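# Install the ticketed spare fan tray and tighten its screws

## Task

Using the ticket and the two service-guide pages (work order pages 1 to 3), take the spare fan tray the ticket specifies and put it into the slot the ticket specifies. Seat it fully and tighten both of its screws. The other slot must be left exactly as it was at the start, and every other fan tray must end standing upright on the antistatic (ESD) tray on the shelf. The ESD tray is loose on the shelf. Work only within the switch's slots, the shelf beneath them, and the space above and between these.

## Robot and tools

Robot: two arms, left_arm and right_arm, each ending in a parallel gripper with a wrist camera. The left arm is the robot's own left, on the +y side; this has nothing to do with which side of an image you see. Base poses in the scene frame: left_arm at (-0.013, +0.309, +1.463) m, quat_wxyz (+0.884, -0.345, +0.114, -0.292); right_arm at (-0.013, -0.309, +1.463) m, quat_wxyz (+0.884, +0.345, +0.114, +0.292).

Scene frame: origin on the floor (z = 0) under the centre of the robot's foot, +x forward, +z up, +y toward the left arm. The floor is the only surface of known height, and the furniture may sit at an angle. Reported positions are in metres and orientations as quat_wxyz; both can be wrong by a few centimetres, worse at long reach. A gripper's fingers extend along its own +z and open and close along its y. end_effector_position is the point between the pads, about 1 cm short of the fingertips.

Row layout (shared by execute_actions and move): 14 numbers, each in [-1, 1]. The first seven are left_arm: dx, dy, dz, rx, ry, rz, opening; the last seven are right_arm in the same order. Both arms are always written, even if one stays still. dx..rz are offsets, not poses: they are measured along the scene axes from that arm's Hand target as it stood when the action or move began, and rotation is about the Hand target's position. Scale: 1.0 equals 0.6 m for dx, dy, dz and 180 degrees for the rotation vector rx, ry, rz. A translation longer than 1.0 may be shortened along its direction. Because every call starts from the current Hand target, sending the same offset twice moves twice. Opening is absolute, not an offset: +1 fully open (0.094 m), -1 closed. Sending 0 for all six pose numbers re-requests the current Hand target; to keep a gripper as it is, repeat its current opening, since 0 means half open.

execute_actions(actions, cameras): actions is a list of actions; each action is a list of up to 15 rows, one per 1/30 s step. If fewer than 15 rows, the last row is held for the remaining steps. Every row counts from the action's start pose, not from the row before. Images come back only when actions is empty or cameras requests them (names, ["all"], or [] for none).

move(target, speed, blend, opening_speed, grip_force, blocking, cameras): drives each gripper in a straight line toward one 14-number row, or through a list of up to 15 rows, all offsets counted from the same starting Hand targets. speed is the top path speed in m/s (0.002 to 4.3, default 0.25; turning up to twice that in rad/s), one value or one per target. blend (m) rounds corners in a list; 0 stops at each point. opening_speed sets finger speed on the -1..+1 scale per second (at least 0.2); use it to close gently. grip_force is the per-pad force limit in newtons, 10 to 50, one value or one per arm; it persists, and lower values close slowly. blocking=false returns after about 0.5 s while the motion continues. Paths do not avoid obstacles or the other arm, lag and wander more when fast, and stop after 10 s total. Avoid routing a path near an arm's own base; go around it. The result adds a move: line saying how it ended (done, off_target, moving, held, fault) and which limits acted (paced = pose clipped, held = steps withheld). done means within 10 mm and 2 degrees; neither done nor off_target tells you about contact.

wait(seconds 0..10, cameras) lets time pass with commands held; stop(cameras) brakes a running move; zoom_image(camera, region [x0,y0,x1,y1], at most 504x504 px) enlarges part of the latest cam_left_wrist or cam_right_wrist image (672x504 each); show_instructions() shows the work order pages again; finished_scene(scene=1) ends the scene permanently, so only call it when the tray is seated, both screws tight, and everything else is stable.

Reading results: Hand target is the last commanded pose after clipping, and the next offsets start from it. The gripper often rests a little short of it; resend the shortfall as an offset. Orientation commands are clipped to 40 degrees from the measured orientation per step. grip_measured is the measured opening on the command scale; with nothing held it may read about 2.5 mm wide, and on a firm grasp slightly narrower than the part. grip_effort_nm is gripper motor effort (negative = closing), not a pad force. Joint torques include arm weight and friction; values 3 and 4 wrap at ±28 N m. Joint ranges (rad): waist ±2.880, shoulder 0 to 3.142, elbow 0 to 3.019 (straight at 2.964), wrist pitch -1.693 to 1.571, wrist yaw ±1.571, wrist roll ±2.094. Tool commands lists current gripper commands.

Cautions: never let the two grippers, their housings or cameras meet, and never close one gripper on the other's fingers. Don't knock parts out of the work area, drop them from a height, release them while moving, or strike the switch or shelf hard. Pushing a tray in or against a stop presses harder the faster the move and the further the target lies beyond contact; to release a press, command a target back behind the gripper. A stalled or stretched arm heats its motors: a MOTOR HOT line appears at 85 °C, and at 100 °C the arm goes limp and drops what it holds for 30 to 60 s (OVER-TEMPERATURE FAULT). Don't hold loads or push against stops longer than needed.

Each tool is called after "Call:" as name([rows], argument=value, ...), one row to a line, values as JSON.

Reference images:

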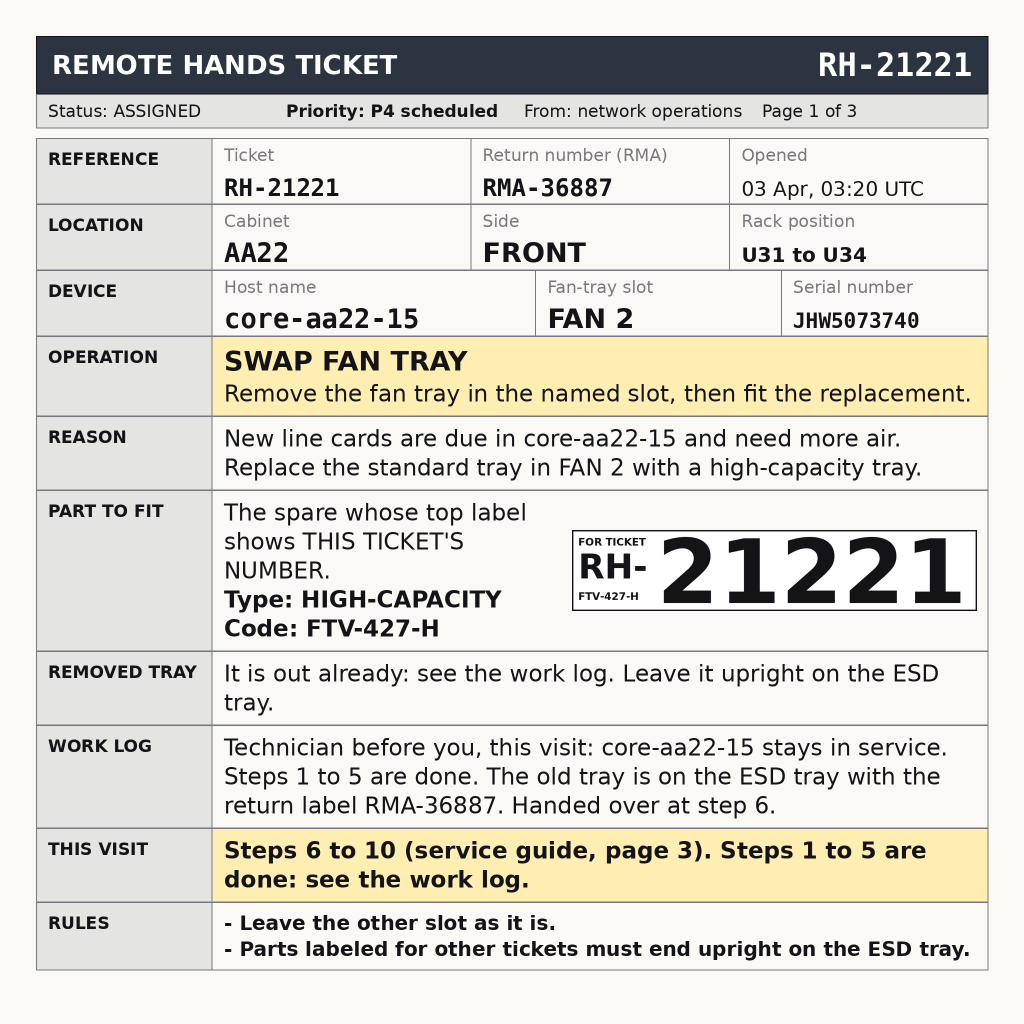

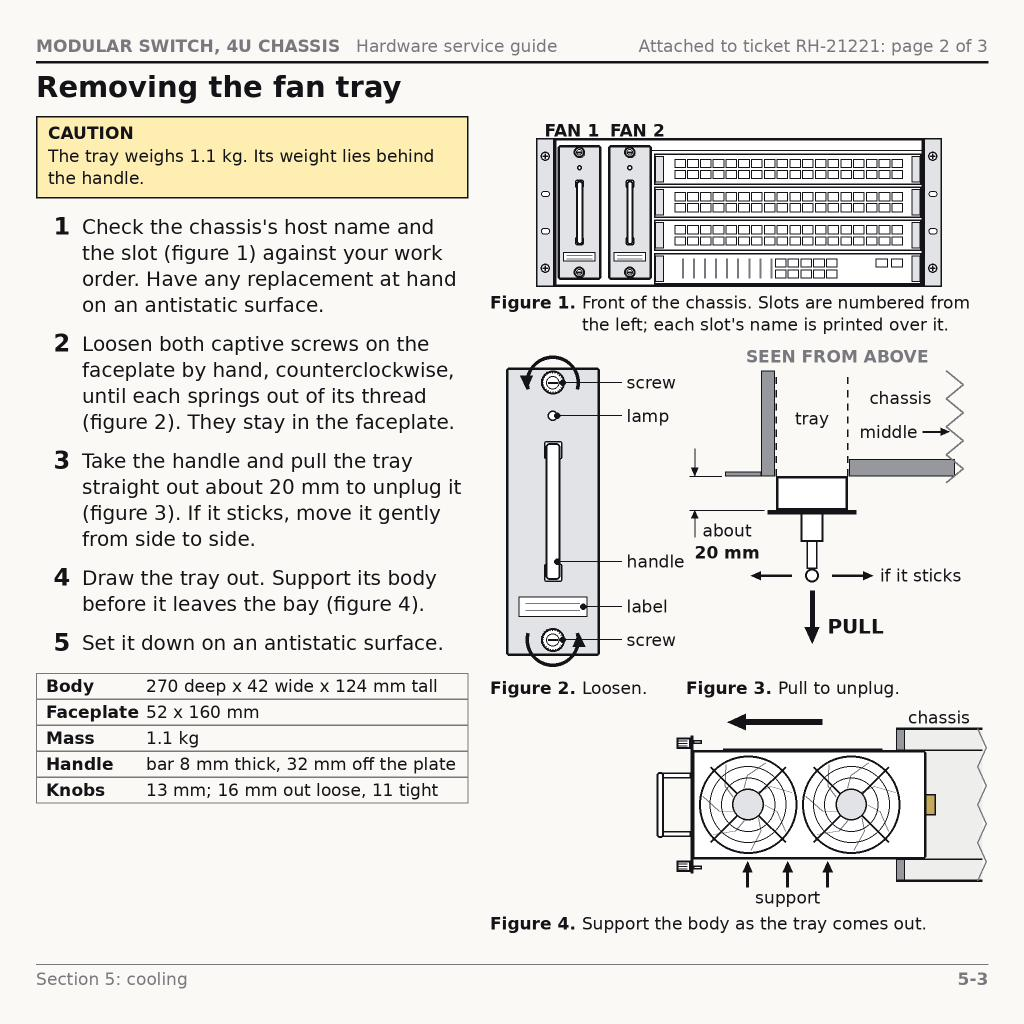

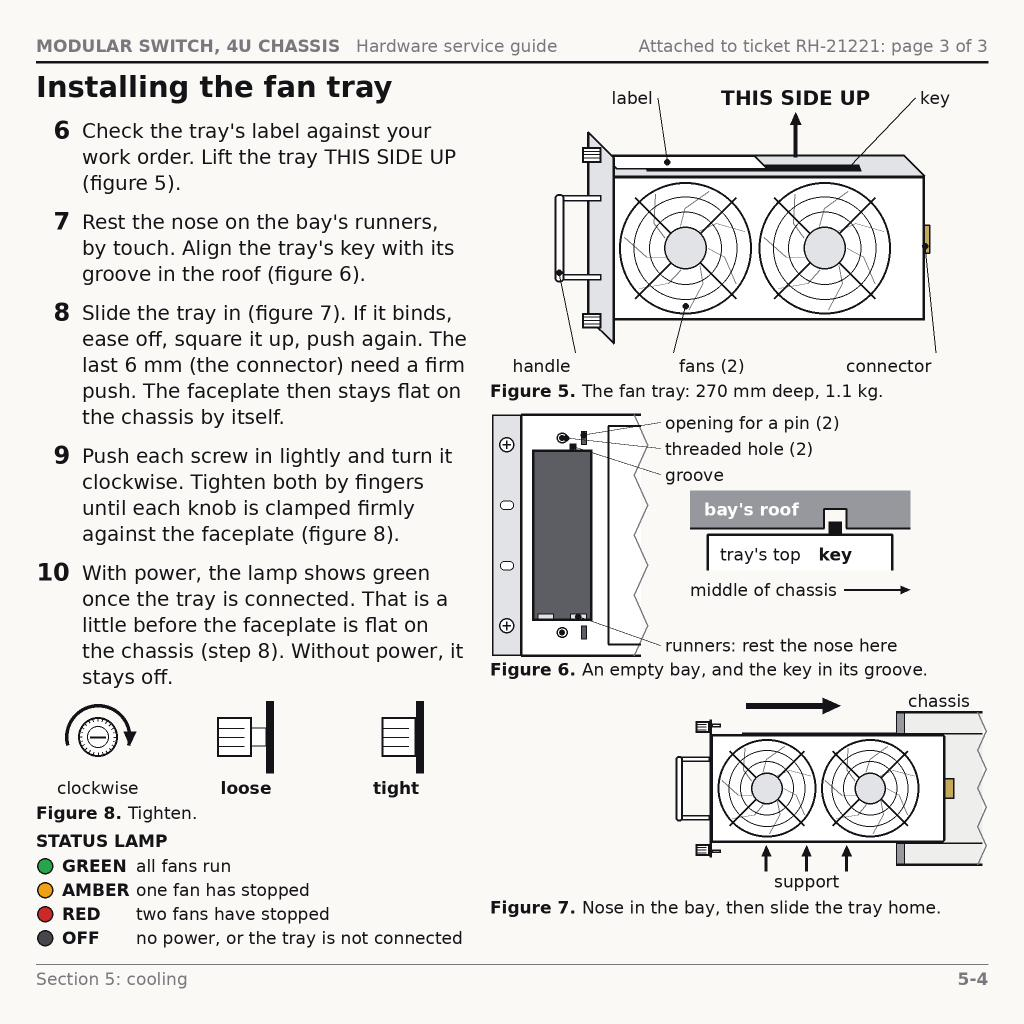

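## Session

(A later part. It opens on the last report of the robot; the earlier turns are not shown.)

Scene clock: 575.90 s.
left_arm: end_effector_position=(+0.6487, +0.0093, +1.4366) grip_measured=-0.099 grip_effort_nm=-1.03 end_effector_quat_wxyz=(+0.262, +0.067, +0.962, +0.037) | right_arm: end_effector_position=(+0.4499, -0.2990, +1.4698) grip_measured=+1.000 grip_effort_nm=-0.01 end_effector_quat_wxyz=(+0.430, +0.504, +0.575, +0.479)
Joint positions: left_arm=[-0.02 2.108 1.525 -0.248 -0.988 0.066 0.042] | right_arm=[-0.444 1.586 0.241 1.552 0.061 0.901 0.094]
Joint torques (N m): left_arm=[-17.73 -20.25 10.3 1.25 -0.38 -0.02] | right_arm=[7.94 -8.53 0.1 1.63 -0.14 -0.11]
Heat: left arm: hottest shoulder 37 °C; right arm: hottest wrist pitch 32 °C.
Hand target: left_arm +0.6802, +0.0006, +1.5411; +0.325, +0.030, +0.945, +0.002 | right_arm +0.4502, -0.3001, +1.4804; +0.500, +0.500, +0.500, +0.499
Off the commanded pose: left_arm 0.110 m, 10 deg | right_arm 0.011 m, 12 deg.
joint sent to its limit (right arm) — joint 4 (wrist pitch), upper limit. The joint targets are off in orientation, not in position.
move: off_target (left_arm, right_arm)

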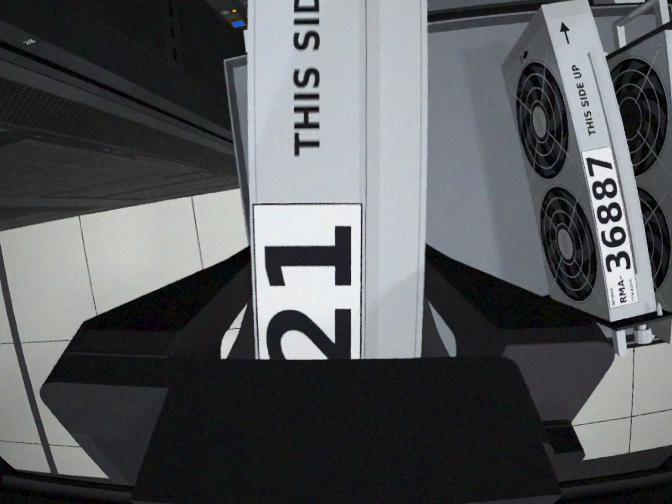

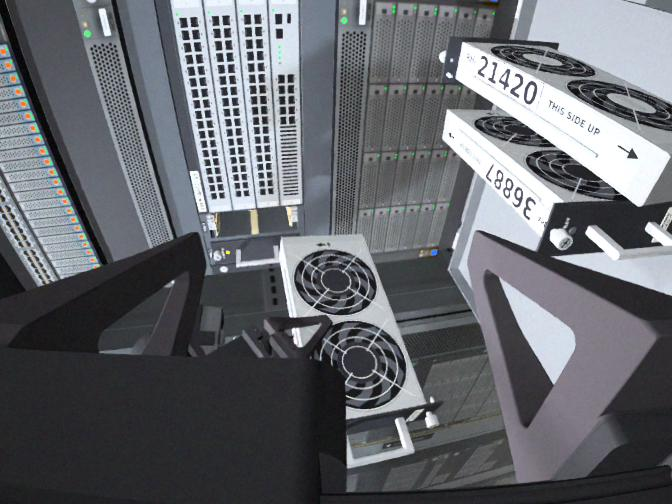

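Call:
move(target=[0.083,0.05,0.17,-0.03,-0.01,0.042,-0.3,0,0,0,0,0,0,1], speed=0.1, cameras=["all"])

Scene clock: 679.70 s.
left_arm: end_effector_position=(+0.6928, +0.0369, +1.5223) grip_measured=-0.099 grip_effort_nm=-1.02 end_effector_quat_wxyz=(+0.272, +0.001, +0.962, +0.027) | right_arm: end_effector_position=(+0.4499, -0.2990, +1.4697) grip_measured=+1.000 grip_effort_nm=-0.01 end_effector_quat_wxyz=(+0.430, +0.505, +0.575, +0.479)
Joint positions: left_arm=[-0.055 2.044 1.689 -0.49 -1.028 -0.093 0.042] | right_arm=[-0.444 1.586 0.241 1.552 0.062 0.902 0.094]
Joint torques (N m): left_arm=[-18.43 -19.02 14.89 1.26 -0.48 -0.02] | right_arm=[7.94 -8.59 0.12 1.62 -0.14 -0.1]
Heat: left arm: hottest shoulder 39 °C; right arm: hottest wrist pitch 32 °C.
Hand target: left_arm +0.7299, +0.0307, +1.6431; +0.340, -0.048, +0.939, -0.021 | right_arm +0.4502, -0.3002, +1.4804; +0.500, +0.500, +0.500, +0.499
Off the commanded pose: left_arm 0.127 m, 11 deg | right_arm 0.011 m, 12 deg.
joint sent to its limit (right arm) — joint 4 (wrist pitch), upper limit. The joint targets are off in orientation, not in position.
move: off_target (left_arm, right_arm)

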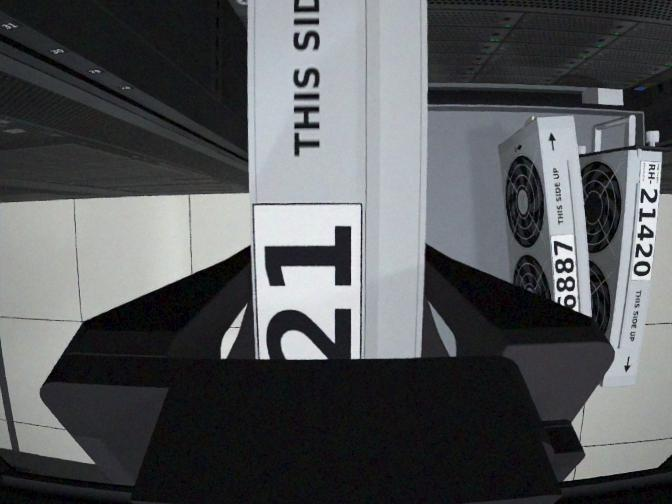

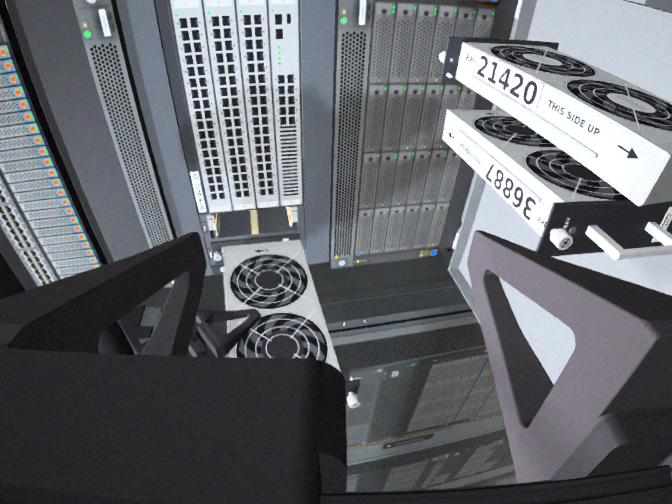

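Call:
zoom_image(camera="cam_right_wrist", region=[170, 160, 370, 360])

Scaled by 2.520 from the camera's 672x504 image, which has a finer 960x720 frame.

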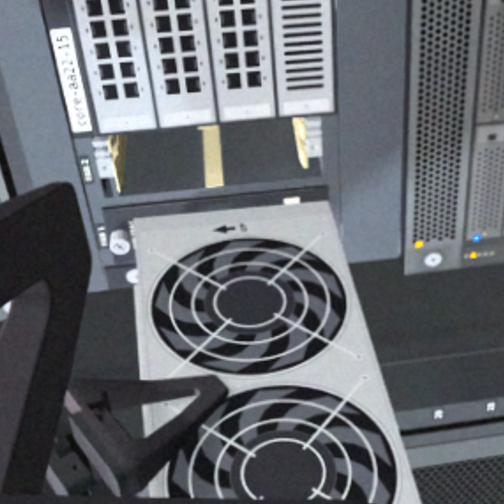

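Call:
move(target=[0,0,0,0,0,0,-0.3,0.2,0.08,0.05,0,0,0,1], speed=0.15, cameras=["cam_right_wrist"])

Call:
zoom_image(camera="cam_right_wrist", region=[100, 100, 350, 350])

Scene clock: 700.63 s.
left_arm: end_effector_position=(+0.6928, +0.0369, +1.5223) grip_measured=-0.099 grip_effort_nm=-1.03 end_effector_quat_wxyz=(+0.272, +0.001, +0.962, +0.026) | right_arm: end_effector_position=(+0.5671, -0.2578, +1.5056) grip_measured=+1.000 grip_effort_nm=-0.01 end_effector_quat_wxyz=(+0.490, +0.506, +0.507, +0.497)
Joint positions: left_arm=[-0.055 2.044 1.689 -0.49 -1.028 -0.093 0.042] | right_arm=[-0.315 1.738 0.583 1.552 0.18 0.869 0.094]
Joint torques (N m): left_arm=[-18.32 -19.43 15.02 1.13 -0.47 -0.04] | right_arm=[11.11 -8.64 3.56 1.52 -0.19 -0.36]
Motor temperatures (°C): left_arm=[34 41 42 30 29 29 31] | right_arm=[30 30 29 32 29 26 29]
Heat: left arm: hottest elbow 42 °C; right arm: hottest wrist pitch 32 °C.
Hand target: left_arm +0.7299, +0.0307, +1.6431; +0.340, -0.048, +0.939, -0.021 | right_arm +0.5703, -0.2521, +1.5104; +0.500, +0.500, +0.500, +0.499
Off the commanded pose: left_arm 0.127 m, 11 deg | right_arm 0.008 m, 2 deg.
joint sent to its limit (right arm) — joint 4 (wrist pitch), upper limit. The joint targets still meet the commanded pose.
move: off_target (left_arm)
Images, in order (width x height): cam_right_wrist 672x504.

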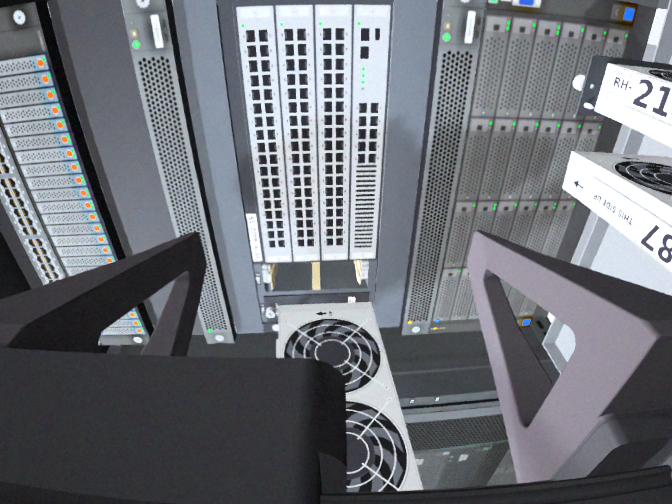

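Scaled by 2.016 from the camera's 672x504 image, which has a finer 960x720 frame.

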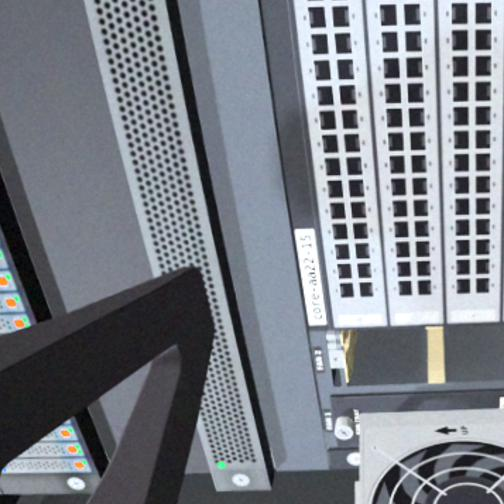

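Call:
zoom_image(camera="cam_right_wrist", region=[240, 230, 400, 350])

Scaled by 3.150 from the camera's 672x504 image, which has a finer 960x720 frame.

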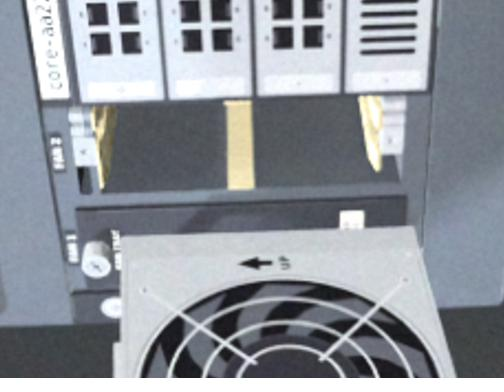

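Call:
zoom_image(camera="cam_right_wrist", region=[250, 280, 480, 504])

Scaled by 2.191 from the camera's 672x504 image, which has a finer 960x720 frame.

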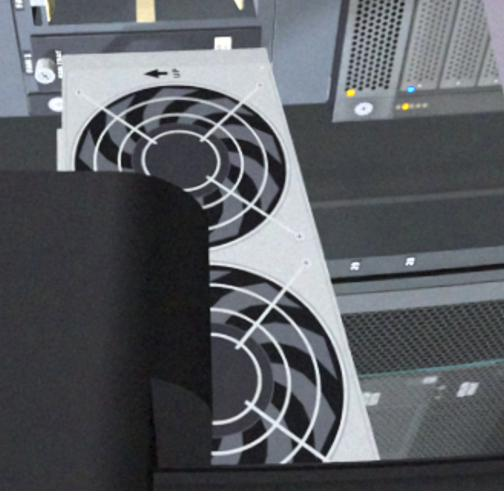

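Call:
zoom_image(camera="cam_right_wrist", region=[220, 180, 420, 330])

Scaled by 2.520 from the camera's 672x504 image, which has a finer 960x720 frame.

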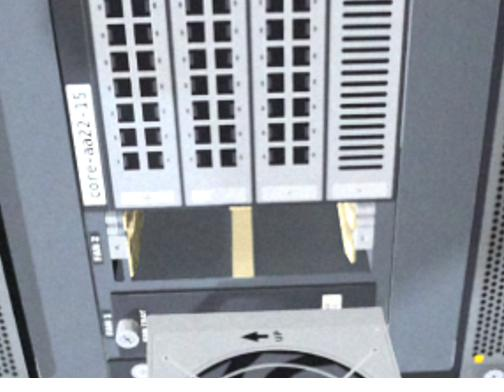

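Call:
move(target=[0,0,0,0,0,0,-0.3,0.15,0.0,0.03,0,0,0.06,1], speed=0.15, cameras=["all"])

Call:
zoom_image(camera="cam_right_wrist", region=[220, 170, 420, 370])

Scene clock: 845.87 s.
left_arm: end_effector_position=(+0.6928, +0.0369, +1.5223) grip_measured=-0.099 grip_effort_nm=-1.02 end_effector_quat_wxyz=(+0.272, +0.001, +0.962, +0.026) | right_arm: end_effector_position=(+0.6493, -0.2399, +1.5266) grip_measured=+1.000 grip_effort_nm=-0.01 end_effector_quat_wxyz=(+0.447, +0.444, +0.553, +0.545)
Joint positions: left_arm=[-0.055 2.044 1.689 -0.49 -1.028 -0.093 0.042] | right_arm=[-0.35 1.667 0.792 1.158 -0.018 0.87 0.094]
Joint torques (N m): left_arm=[-18.43 -19.08 14.93 1.17 -0.47 -0.04] | right_arm=[9.47 -12.28 6 0.25 -0.51 -0.11]
Motor temperatures (°C): left_arm=[36 43 49 29 29 29 32] | right_arm=[31 29 30 32 29 26 29]
Heat: left arm: hottest elbow 49 °C; right arm: hottest wrist pitch 32 °C.
Hand target: left_arm +0.7299, +0.0307, +1.6431; +0.340, -0.048, +0.939, -0.021 | right_arm +0.6602, -0.2521, +1.5284; +0.451, +0.451, +0.545, +0.544
Off the commanded pose: left_arm 0.127 m, 11 deg | right_arm 0.016 m, 1 deg.
move: off_target (left_arm, right_arm)

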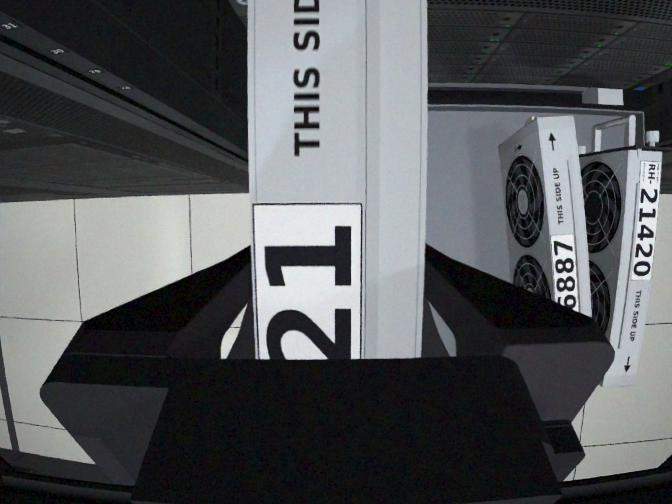

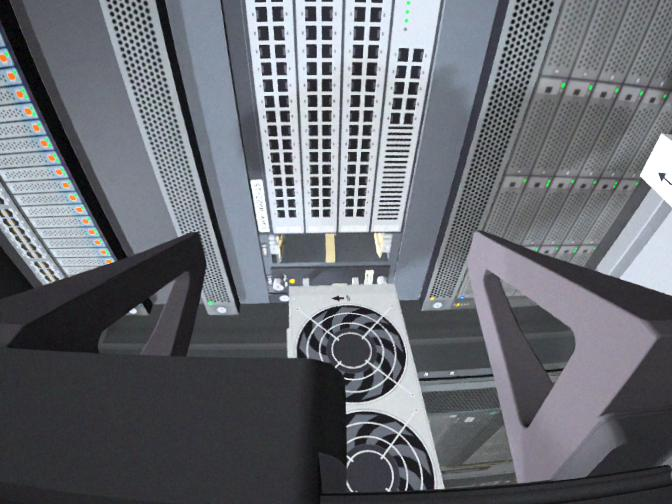

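Scaled by 2.520 from the camera's 672x504 image, which has a finer 960x720 frame.

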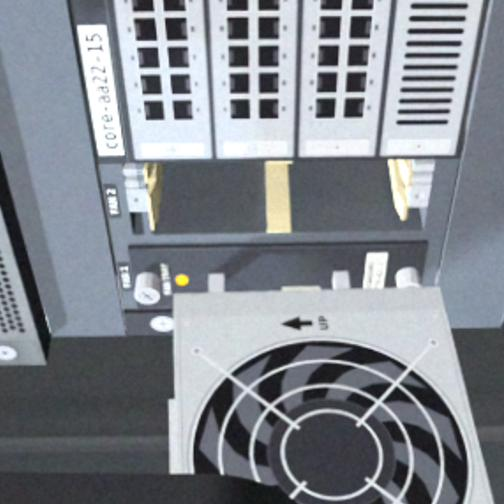

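Call:
move(target=[0.04,-0.028,0.028,0,0,0,-0.3,0,0.0,0,0,0,0,1], speed=0.1, cameras=["cam_right_wrist"])

Call:
zoom_image(camera="cam_right_wrist", region=[220, 170, 420, 370])

Scene clock: 877.57 s.
left_arm: end_effector_position=(+0.7259, +0.0249, +1.5516) grip_measured=-0.099 grip_effort_nm=-1.02 end_effector_quat_wxyz=(+0.281, -0.007, +0.959, +0.025) | right_arm: end_effector_position=(+0.6493, -0.2399, +1.5266) grip_measured=+1.000 grip_effort_nm=-0.01 end_effector_quat_wxyz=(+0.447, +0.444, +0.553, +0.545)
Joint positions: left_arm=[-0.071 2.108 1.865 -0.588 -1.041 -0.103 0.042] | right_arm=[-0.35 1.667 0.792 1.158 -0.018 0.87 0.094]
Joint torques (N m): left_arm=[-18.84 -18.49 15.05 1.37 -0.31 -0.03] | right_arm=[9.47 -12.22 6 0.23 -0.51 -0.1]
Heat: left arm: hottest elbow 49 °C; right arm: hottest wrist pitch 32 °C.
Hand target: left_arm +0.7539, +0.0137, +1.6601; +0.340, -0.048, +0.939, -0.021 | right_arm +0.6602, -0.2521, +1.5284; +0.451, +0.451, +0.545, +0.544
Off the commanded pose: left_arm 0.112 m, 10 deg | right_arm 0.016 m, 1 deg.
move: off_target (left_arm, right_arm)
Images, in order (width x height): cam_right_wrist 672x504.

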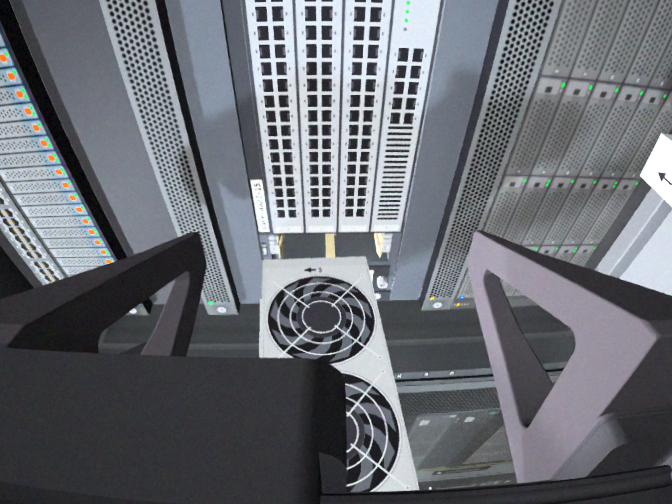

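Scaled by 2.520 from the camera's 672x504 image, which has a finer 960x720 frame.

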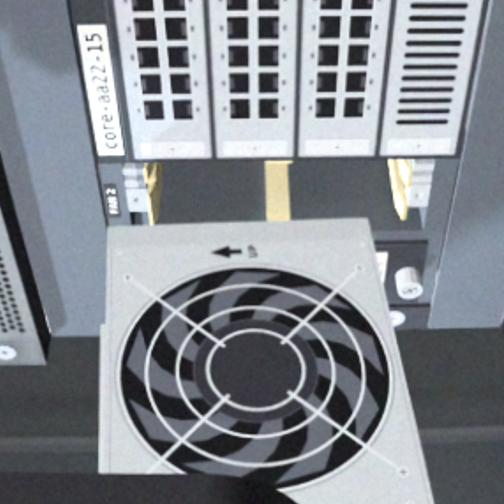

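Call:
move(target=[0.0,0,-0.033,0,0,0,-0.3,0,0.0,0,0,0,0,1], speed=0.1, cameras=["cam_right_wrist"])

Call:
zoom_image(camera="cam_right_wrist", region=[220, 170, 420, 370])

Scene clock: 889.80 s.
left_arm: end_effector_position=(+0.7288, +0.0230, +1.5534) grip_measured=-0.099 grip_effort_nm=-1.02 end_effector_quat_wxyz=(+0.286, -0.013, +0.958, +0.018) | right_arm: end_effector_position=(+0.6493, -0.2399, +1.5266) grip_measured=+1.000 grip_effort_nm=-0.01 end_effector_quat_wxyz=(+0.447, +0.444, +0.553, +0.545)
Joint positions: left_arm=[-0.071 2.108 1.865 -0.566 -1.032 -0.101 0.042] | right_arm=[-0.35 1.667 0.792 1.158 -0.018 0.87 0.094]
Joint torques (N m): left_arm=[-17.55 -18.08 12.96 2.77 -0.17 0.17] | right_arm=[9.35 -12.28 6 0.25 -0.51 -0.1]
Heat: left arm: hottest elbow 50 °C; right arm: hottest wrist pitch 32 °C.
Hand target: left_arm +0.7539, +0.0137, +1.6403; +0.340, -0.048, +0.939, -0.021 | right_arm +0.6602, -0.2521, +1.5284; +0.451, +0.451, +0.545, +0.544
Off the commanded pose: left_arm 0.091 m, 9 deg | right_arm 0.016 m, 1 deg.
move: off_target (left_arm, right_arm)
Images, in order (width x height): cam_right_wrist 672x504.

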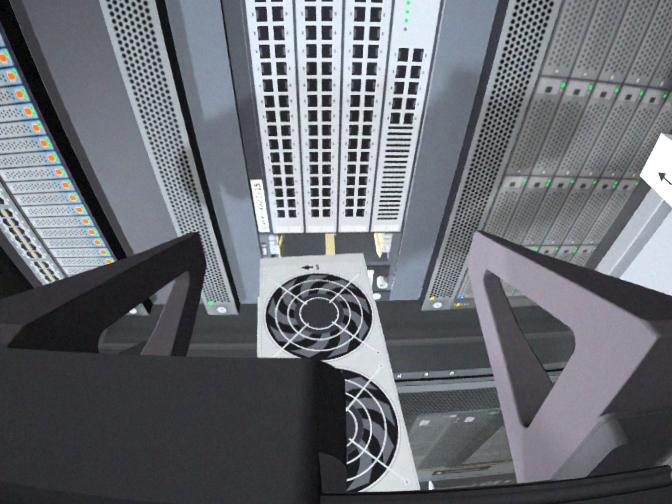

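Scaled by 2.520 from the camera's 672x504 image, which has a finer 960x720 frame.

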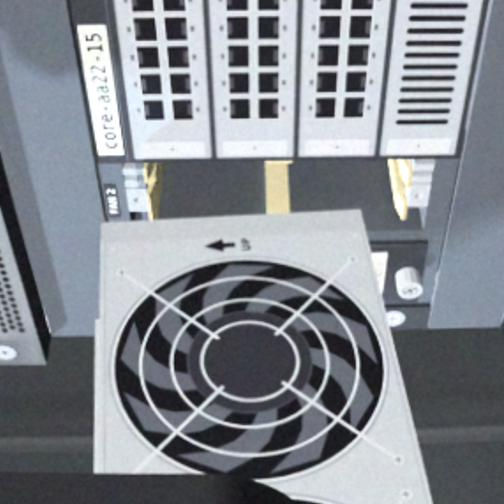

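Call:
move(target=[0.0,0,-0.04,0,0,0,-0.3,0,0.0,0,0,0,0,1], speed=0.1)

Scene clock: 904.23 s.
left_arm: end_effector_position=(+0.7344, +0.0135, +1.5519) grip_measured=-0.099 grip_effort_nm=-1.02 end_effector_quat_wxyz=(+0.298, -0.017, +0.954, +0.008) | right_arm: end_effector_position=(+0.6493, -0.2399, +1.5266) grip_measured=+1.000 grip_effort_nm=-0.01 end_effector_quat_wxyz=(+0.447, +0.444, +0.553, +0.545)
Joint positions: left_arm=[-0.071 2.122 1.865 -0.501 -1.016 -0.07 0.042] | right_arm=[-0.35 1.667 0.792 1.158 -0.018 0.87 0.094]
Joint torques (N m): left_arm=[-15.85 -17.85 10.47 2.92 -0.11 0.16] | right_arm=[9.41 -12.22 6 0.24 -0.51 -0.1]
Heat: left arm: hottest elbow 50 °C; right arm: hottest elbow 31 °C.
Hand target: left_arm +0.7539, +0.0136, +1.6162; +0.340, -0.048, +0.939, -0.021 | right_arm +0.6602, -0.2521, +1.5284; +0.451, +0.451, +0.545, +0.544
Off the commanded pose: left_arm 0.067 m, 7 deg | right_arm 0.016 m, 1 deg.
move: off_target (left_arm, right_arm)

Call:
move([
  [-0.03,0,-0.1,0,0,0,-0.3,0,0.0,0,0,0,0,1],
  [-0.02,0.0,0.046,0,0,0,-0.3,0,0,0,0,0,0,1],
], speed=0.08, cameras=["cam_right_wrist"])

Call:
zoom_image(camera="cam_right_wrist", region=[220, 170, 420, 370])

Scene clock: 921.37 s.
left_arm: end_effector_position=(+0.7015, +0.0148, +1.5150) grip_measured=-0.099 grip_effort_nm=-1.02 end_effector_quat_wxyz=(+0.270, +0.006, +0.963, +0.028) | right_arm: end_effector_position=(+0.6493, -0.2399, +1.5266) grip_measured=+1.000 grip_effort_nm=-0.01 end_effector_quat_wxyz=(+0.447, +0.444, +0.553, +0.545)
Joint positions: left_arm=[-0.06 2.112 1.768 -0.515 -1.03 -0.097 0.042] | right_arm=[-0.35 1.667 0.792 1.158 -0.018 0.87 0.094]
Joint torques (N m): left_arm=[-19.02 -20.95 15.02 1.13 -0.48 -0.03] | right_arm=[9.41 -12.28 6 0.24 -0.51 -0.11]
Heat: left arm: hottest elbow 48 °C; right arm: hottest elbow 31 °C.
Hand target: left_arm +0.7419, +0.0137, +1.6438; +0.340, -0.048, +0.939, -0.021 | right_arm +0.6602, -0.2521, +1.5284; +0.451, +0.451, +0.545, +0.544
Off the commanded pose: left_arm 0.135 m, 12 deg | right_arm 0.016 m, 1 deg.
move: off_target (left_arm, right_arm)
Images, in order (width x height): cam_right_wrist 672x504.

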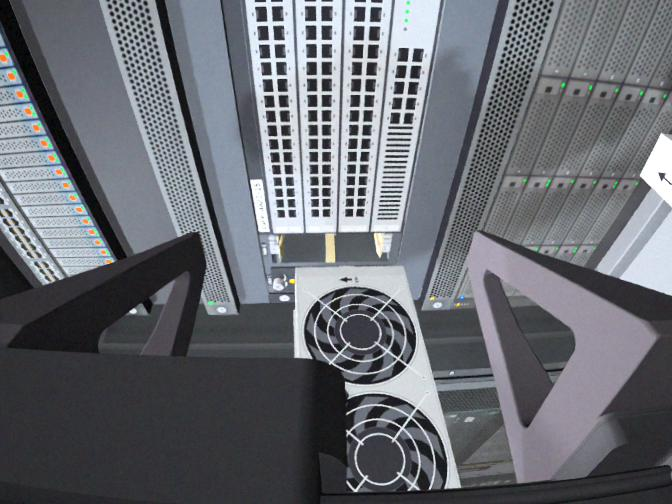

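Scaled by 2.520 from the camera's 672x504 image, which has a finer 960x720 frame.

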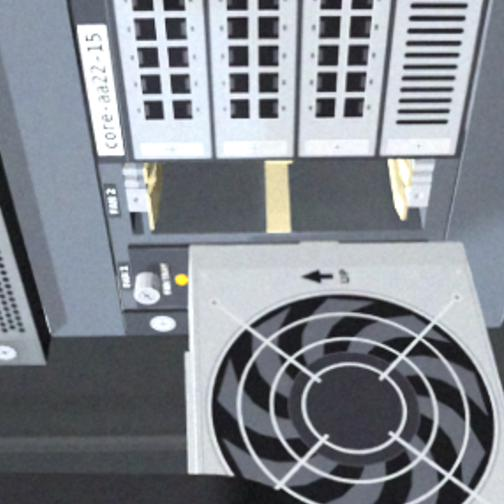

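Call:
move(target=[0.035,0.025,0.035,0,0,0,-0.3,0,0.0,0,0,0,0,1], speed=0.06, cameras=["cam_right_wrist"])

Call:
zoom_image(camera="cam_right_wrist", region=[220, 170, 420, 370])

Scene clock: 935.27 s.
left_arm: end_effector_position=(+0.7295, +0.0312, +1.5489) grip_measured=-0.099 grip_effort_nm=-1.02 end_effector_quat_wxyz=(+0.277, -0.006, +0.961, +0.022) | right_arm: end_effector_position=(+0.6493, -0.2399, +1.5266) grip_measured=+1.000 grip_effort_nm=-0.01 end_effector_quat_wxyz=(+0.447, +0.444, +0.553, +0.545)
Joint positions: left_arm=[-0.06 2.102 1.867 -0.596 -1.027 -0.099 0.042] | right_arm=[-0.35 1.667 0.792 1.158 -0.018 0.87 0.094]
Joint torques (N m): left_arm=[-18.84 -19.37 15.38 1.05 -0.41 0.08] | right_arm=[9.41 -12.28 6.01 0.25 -0.51 -0.1]
Heat: left arm: hottest elbow 49 °C; right arm: hottest elbow 31 °C.
Hand target: left_arm +0.7629, +0.0287, +1.6648; +0.340, -0.048, +0.939, -0.021 | right_arm +0.6602, -0.2521, +1.5284; +0.451, +0.451, +0.545, +0.544
Off the commanded pose: left_arm 0.121 m, 10 deg | right_arm 0.016 m, 1 deg.
move: off_target (left_arm, right_arm)
Images, in order (width x height): cam_right_wrist 672x504.

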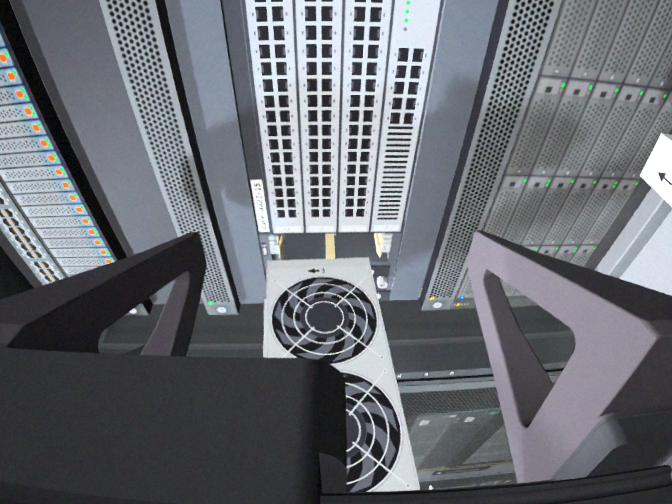

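Scaled by 2.520 from the camera's 672x504 image, which has a finer 960x720 frame.

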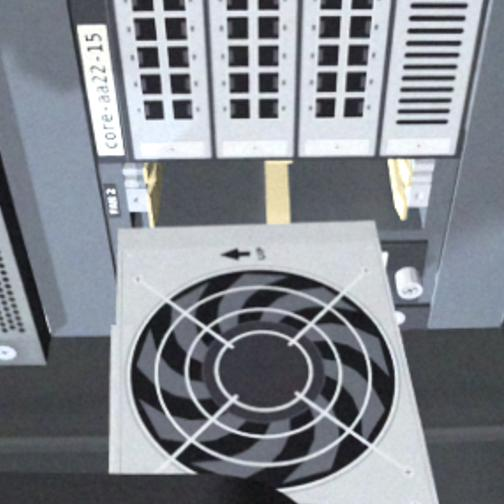

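Call:
move(target=[0.0,-0.015,-0.11,0,0,0,-0.3,0,0.0,0,0,0,0,1], speed=0.1)

Call:
move(target=[0.0,-0.005,-0.02,0,0,0,-0.3,0,0.0,0,0,0,0,1], speed=0.1)

Scene clock: 951.27 s.
left_arm: end_effector_position=(+0.7399, +0.0086, +1.5422) grip_measured=-0.099 grip_effort_nm=-1.03 end_effector_quat_wxyz=(+0.302, -0.013, +0.953, +0.002) | right_arm: end_effector_position=(+0.6493, -0.2399, +1.5266) grip_measured=+1.000 grip_effort_nm=-0.01 end_effector_quat_wxyz=(+0.447, +0.444, +0.553, +0.545)
Joint positions: left_arm=[-0.06 2.137 1.868 -0.46 -0.995 -0.038 0.042] | right_arm=[-0.35 1.667 0.792 1.158 -0.018 0.87 0.094]
Joint torques (N m): left_arm=[-14.56 -18.61 9.98 2.99 -0.06 0.14] | right_arm=[9.41 -12.28 6.01 0.25 -0.51 -0.1]
Heat: left arm: hottest elbow 47 °C; right arm: hottest elbow 31 °C.
Hand target: left_arm +0.7630, +0.0198, +1.5989; +0.340, -0.048, +0.939, -0.021 | right_arm +0.6602, -0.2521, +1.5284; +0.451, +0.451, +0.545, +0.544
Off the commanded pose: left_arm 0.062 m, 7 deg | right_arm 0.016 m, 1 deg.
move: off_target (left_arm, right_arm)

Scene clock: 952.20 s.
left_arm: end_effector_position=(+0.7423, +0.0110, +1.5361) grip_measured=-0.099 grip_effort_nm=-1.02 end_effector_quat_wxyz=(+0.304, -0.017, +0.952, +0.001) | right_arm: end_effector_position=(+0.6493, -0.2399, +1.5266) grip_measured=+1.000 grip_effort_nm=-0.01 end_effector_quat_wxyz=(+0.447, +0.444, +0.553, +0.545)
Joint positions: left_arm=[-0.051 2.137 1.857 -0.43 -0.99 -0.029 0.042] | right_arm=[-0.35 1.667 0.792 1.158 -0.018 0.87 0.094]
Joint torques (N m): left_arm=[-15.09 -17.96 9.74 3.04 0.02 0.14] | right_arm=[9.41 -12.28 6 0.24 -0.51 -0.1]
Heat: left arm: hottest elbow 47 °C; right arm: hottest elbow 31 °C.
Hand target: left_arm +0.7629, +0.0168, +1.5867; +0.340, -0.048, +0.939, -0.021 | right_arm +0.6602, -0.2521, +1.5284; +0.451, +0.451, +0.545, +0.544
Off the commanded pose: left_arm 0.055 m, 6 deg | right_arm 0.016 m, 1 deg.
move: off_target (left_arm, right_arm)

Call:
zoom_image(camera="cam_right_wrist", region=[220, 170, 420, 370])

Call:
wait(seconds=0.1, cameras=["all"])

Call:
zoom_image(camera="cam_right_wrist", region=[220, 170, 420, 370])

Scaled by 2.520 from the camera's 672x504 image, which has a finer 960x720 frame.
This view is cut from an older image: the scene may have changed since it was taken.

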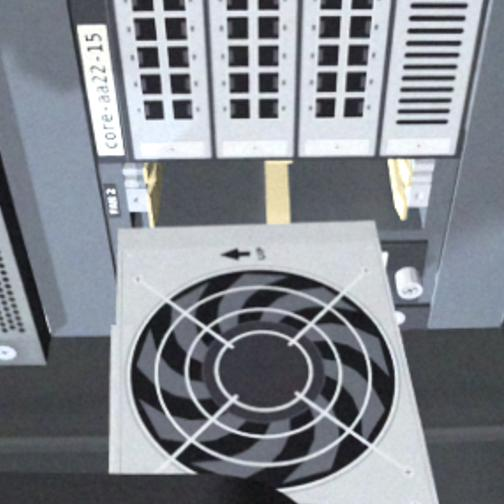

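Scene clock: 963.00 s.
left_arm: end_effector_position=(+0.7423, +0.0108, +1.5361) grip_measured=-0.099 grip_effort_nm=-1.02 end_effector_quat_wxyz=(+0.304, -0.017, +0.952, +0.001) | right_arm: end_effector_position=(+0.6493, -0.2399, +1.5266) grip_measured=+1.000 grip_effort_nm=-0.01 end_effector_quat_wxyz=(+0.447, +0.444, +0.553, +0.545)
Joint positions: left_arm=[-0.051 2.137 1.857 -0.43 -0.989 -0.028 0.042] | right_arm=[-0.35 1.667 0.792 1.158 -0.018 0.87 0.094]
Joint torques (N m): left_arm=[-14.86 -18.2 9.81 2.89 -0.01 0.18] | right_arm=[9.41 -12.28 6 0.24 -0.52 -0.11]
Heat: left arm: hottest elbow 46 °C; right arm: hottest elbow 31 °C.
Hand target: left_arm +0.7629, +0.0168, +1.5867; +0.340, -0.048, +0.939, -0.021 | right_arm +0.6602, -0.2521, +1.5284; +0.451, +0.451, +0.545, +0.544
Tool commands: left_gripper/opening=-0.3 right_gripper/opening=+1.0
Off the commanded pose: left_arm 0.055 m, 6 deg | right_arm 0.016 m, 1 deg.
wait: 0.10 s; at rest from the start

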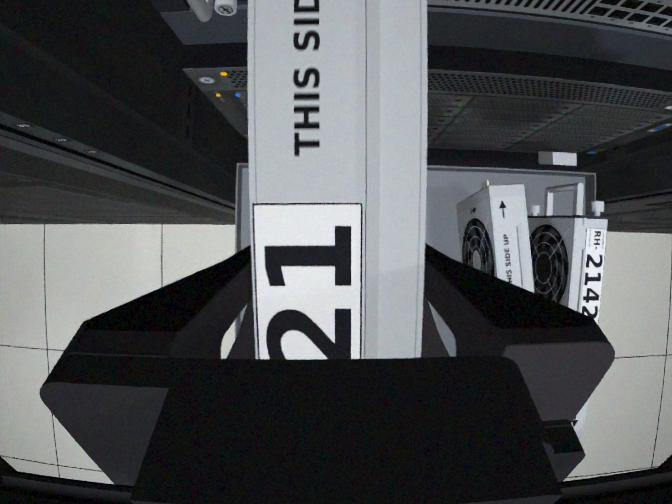

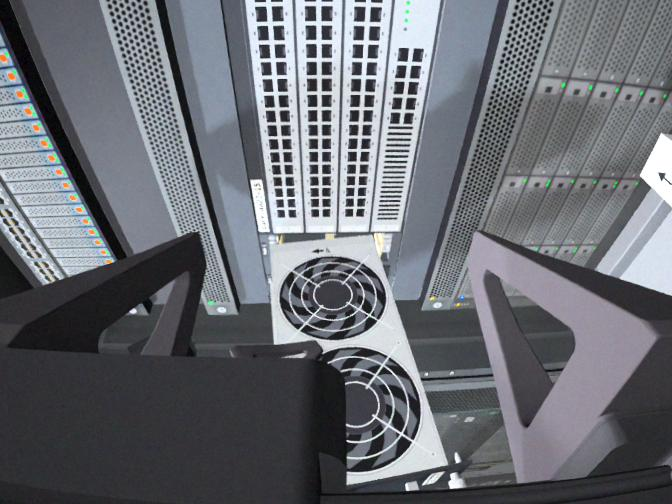

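Scaled by 2.520 from the camera's 672x504 image, which has a finer 960x720 frame.

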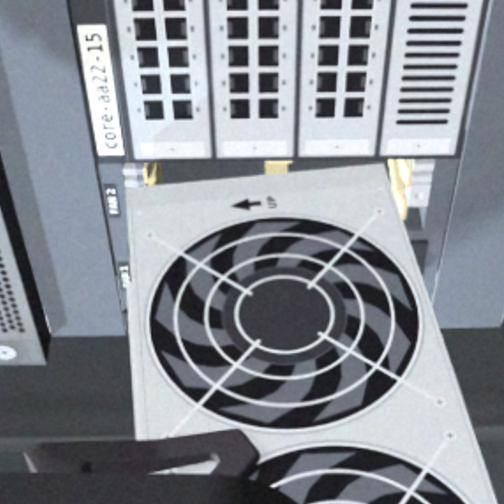

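Call:
zoom_image(camera="cam_left_wrist", region=[160, 0, 672, 250])

Region (160, 0, 672, 250) is 512x250 pixels. A region can be at most 504 by 504 pixels.

Call:
zoom_image(camera="cam_left_wrist", region=[170, 0, 420, 250])

Call:
zoom_image(camera="cam_left_wrist", region=[420, 0, 670, 250])

Scaled by 2.016 from the camera's 672x504 image, which has a finer 960x720 frame.

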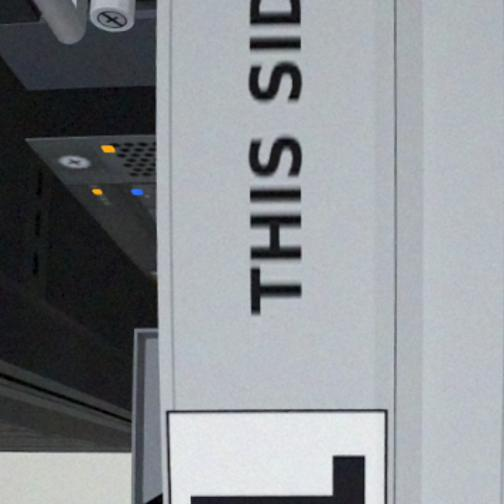

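Scaled by 2.016 from the camera's 672x504 image, which has a finer 960x720 frame.

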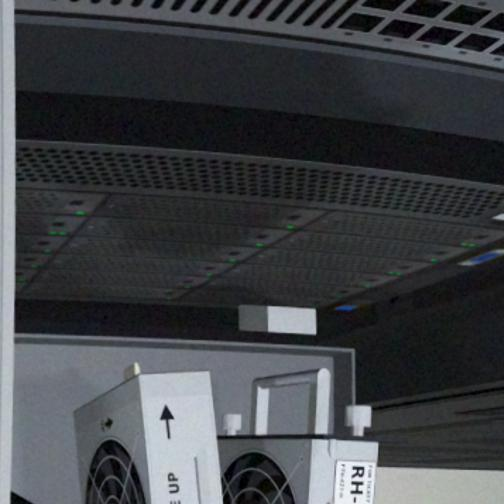

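Call:
move(target=[-0.04,0.0,0.0,0.019,0.021,-0.008,-0.3,0,0.0,0,0,0,0,1], speed=0.1, cameras=["cam_right_wrist"])

Call:
zoom_image(camera="cam_right_wrist", region=[220, 170, 420, 370])

Scene clock: 1032.13 s.
left_arm: end_effector_position=(+0.7267, +0.0182, +1.5260) grip_measured=-0.099 grip_effort_nm=-1.02 end_effector_quat_wxyz=(+0.276, -0.002, +0.961, +0.027) | right_arm: end_effector_position=(+0.6493, -0.2399, +1.5266) grip_measured=+1.000 grip_effort_nm=-0.01 end_effector_quat_wxyz=(+0.447, +0.444, +0.553, +0.545)
Joint positions: left_arm=[-0.051 2.137 1.857 -0.543 -1.027 -0.078 0.042] | right_arm=[-0.35 1.667 0.792 1.158 -0.018 0.87 0.094]
Joint torques (N m): left_arm=[-16.21 -18.26 10 1.22 -0.45 -0.02] | right_arm=[9.47 -12.28 6.01 0.24 -0.52 -0.1]
Motor temperatures (°C): left_arm=[35 41 42 30 29 29 32] | right_arm=[30 30 31 31 30 26 29]
Heat: left arm: hottest elbow 42 °C; right arm: hottest elbow 31 °C.
Hand target: left_arm +0.7389, +0.0168, +1.5867; +0.310, -0.027, +0.950, +0.004 | right_arm +0.6602, -0.2521, +1.5284; +0.451, +0.451, +0.545, +0.544
Off the commanded pose: left_arm 0.062 m, 6 deg | right_arm 0.016 m, 1 deg.
move: off_target (left_arm, right_arm)
Images, in order (width x height): cam_right_wrist 672x504.

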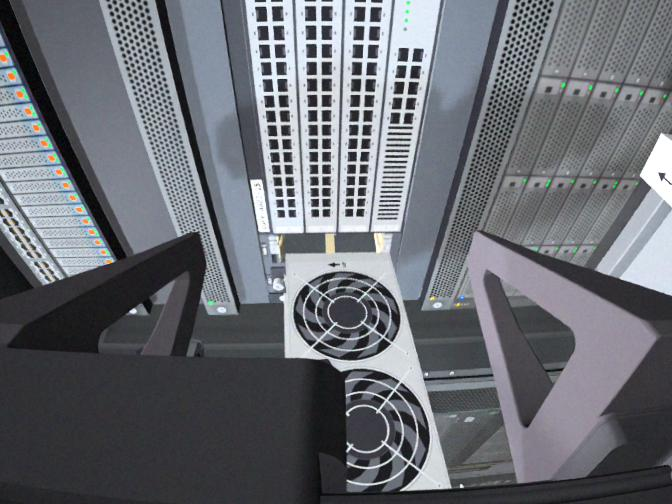

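Scaled by 2.520 from the camera's 672x504 image, which has a finer 960x720 frame.

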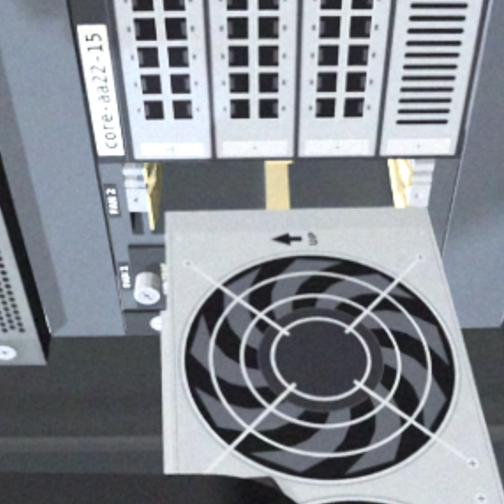

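Call:
move(target=[0.0,0.005,0.09,0,0,0,-0.3,0,0.0,0,0,0,0,1], speed=0.1)

Scene clock: 1042.13 s.
left_arm: end_effector_position=(+0.7050, +0.0251, +1.5156) grip_measured=-0.099 grip_effort_nm=-1.02 end_effector_quat_wxyz=(+0.239, +0.020, +0.969, +0.050) | right_arm: end_effector_position=(+0.6493, -0.2399, +1.5266) grip_measured=+1.000 grip_effort_nm=-0.01 end_effector_quat_wxyz=(+0.447, +0.444, +0.553, +0.545)
Joint positions: left_arm=[-0.053 2.137 1.857 -0.698 -1.052 -0.156 0.042] | right_arm=[-0.35 1.667 0.792 1.158 -0.018 0.87 0.094]
Joint torques (N m): left_arm=[-19.25 -20.6 14.48 0.85 -0.67 -0.04] | right_arm=[9.41 -12.28 6 0.24 -0.51 -0.1]
Heat: left arm: hottest elbow 42 °C; right arm: hottest elbow 31 °C.
Hand target: left_arm +0.7389, +0.0198, +1.6408; +0.310, -0.027, +0.950, +0.004 | right_arm +0.6602, -0.2521, +1.5284; +0.451, +0.451, +0.545, +0.544
Off the commanded pose: left_arm 0.130 m, 11 deg | right_arm 0.016 m, 1 deg.
move: off_target (left_arm, right_arm)

Call:
move(target=[0.01,0.0,0.015,0,0,0,-0.3,0,0.0,0,0,0,0,1], speed=0.1)

Call:
move(target=[0.005,0.0,0.015,0,0,0,-0.3,0,0.0,0,0,0,0,1], speed=0.1)

Scene clock: 1055.33 s.
left_arm: end_effector_position=(+0.7140, +0.0288, +1.5308) grip_measured=-0.099 grip_effort_nm=-1.02 end_effector_quat_wxyz=(+0.243, +0.016, +0.969, +0.049) | right_arm: end_effector_position=(+0.6493, -0.2399, +1.5266) grip_measured=+1.000 grip_effort_nm=-0.01 end_effector_quat_wxyz=(+0.447, +0.444, +0.553, +0.545)
Joint positions: left_arm=[-0.059 2.137 1.9 -0.737 -1.056 -0.163 0.042] | right_arm=[-0.35 1.667 0.792 1.158 -0.018 0.87 0.094]
Joint torques (N m): left_arm=[-18.9 -19.9 15.09 0.91 -0.66 -0.02] | right_arm=[9.41 -12.28 6 0.25 -0.51 -0.1]
Heat: left arm: hottest elbow 43 °C; right arm: hottest elbow 31 °C.
Hand target: left_arm +0.7450, +0.0198, +1.6499; +0.310, -0.027, +0.950, +0.004 | right_arm +0.6602, -0.2521, +1.5284; +0.451, +0.451, +0.545, +0.544
Off the commanded pose: left_arm 0.123 m, 11 deg | right_arm 0.016 m, 1 deg.
move: off_target (left_arm, right_arm)

Scene clock: 1056.60 s.
left_arm: end_effector_position=(+0.7212, +0.0322, +1.5448) grip_measured=-0.099 grip_effort_nm=-1.02 end_effector_quat_wxyz=(+0.246, +0.013, +0.968, +0.048) | right_arm: end_effector_position=(+0.6493, -0.2399, +1.5266) grip_measured=+1.000 grip_effort_nm=-0.01 end_effector_quat_wxyz=(+0.447, +0.444, +0.553, +0.545)
Joint positions: left_arm=[-0.065 2.137 1.938 -0.773 -1.061 -0.171 0.042] | right_arm=[-0.35 1.667 0.792 1.158 -0.018 0.87 0.094]
Joint torques (N m): left_arm=[-19.25 -18.9 15.06 0.98 -0.67 -0.03] | right_arm=[9.41 -12.28 5.98 0.24 -0.51 -0.1]
Heat: left arm: hottest elbow 44 °C; right arm: hottest elbow 31 °C.
Hand target: left_arm +0.7480, +0.0198, +1.6589; +0.310, -0.027, +0.950, +0.004 | right_arm +0.6602, -0.2521, +1.5284; +0.451, +0.451, +0.545, +0.544
Off the commanded pose: left_arm 0.118 m, 10 deg | right_arm 0.016 m, 1 deg.
move: off_target (left_arm, right_arm)

Call:
move(target=[-0.005,-0.003,-0.09,0,0,0,-0.3,0,0.0,0,0,0,0,1], speed=0.1)

Scene clock: 1081.90 s.
left_arm: end_effector_position=(+0.7326, +0.0224, +1.5475) grip_measured=-0.099 grip_effort_nm=-1.02 end_effector_quat_wxyz=(+0.272, -0.005, +0.962, +0.029) | right_arm: end_effector_position=(+0.6493, -0.2399, +1.5266) grip_measured=+1.000 grip_effort_nm=-0.01 end_effector_quat_wxyz=(+0.447, +0.444, +0.553, +0.545)
Joint positions: left_arm=[-0.065 2.14 1.922 -0.642 -1.042 -0.119 0.042] | right_arm=[-0.35 1.667 0.792 1.158 -0.018 0.87 0.094]
Joint torques (N m): left_arm=[-16.21 -17.73 9.47 2.48 -0.28 0.16] | right_arm=[9.47 -12.22 6 0.24 -0.51 -0.11]
Motor temperatures (°C): left_arm=[37 42 49 29 29 29 32] | right_arm=[30 30 32 31 30 26 29]
Heat: left arm: hottest elbow 49 °C; right arm: hottest elbow 32 °C.
Hand target: left_arm +0.7449, +0.0180, +1.6048; +0.310, -0.027, +0.950, +0.004 | right_arm +0.6602, -0.2521, +1.5284; +0.451, +0.451, +0.545, +0.544
Off the commanded pose: left_arm 0.059 m, 6 deg | right_arm 0.016 m, 1 deg.
move: off_target (left_arm, right_arm)


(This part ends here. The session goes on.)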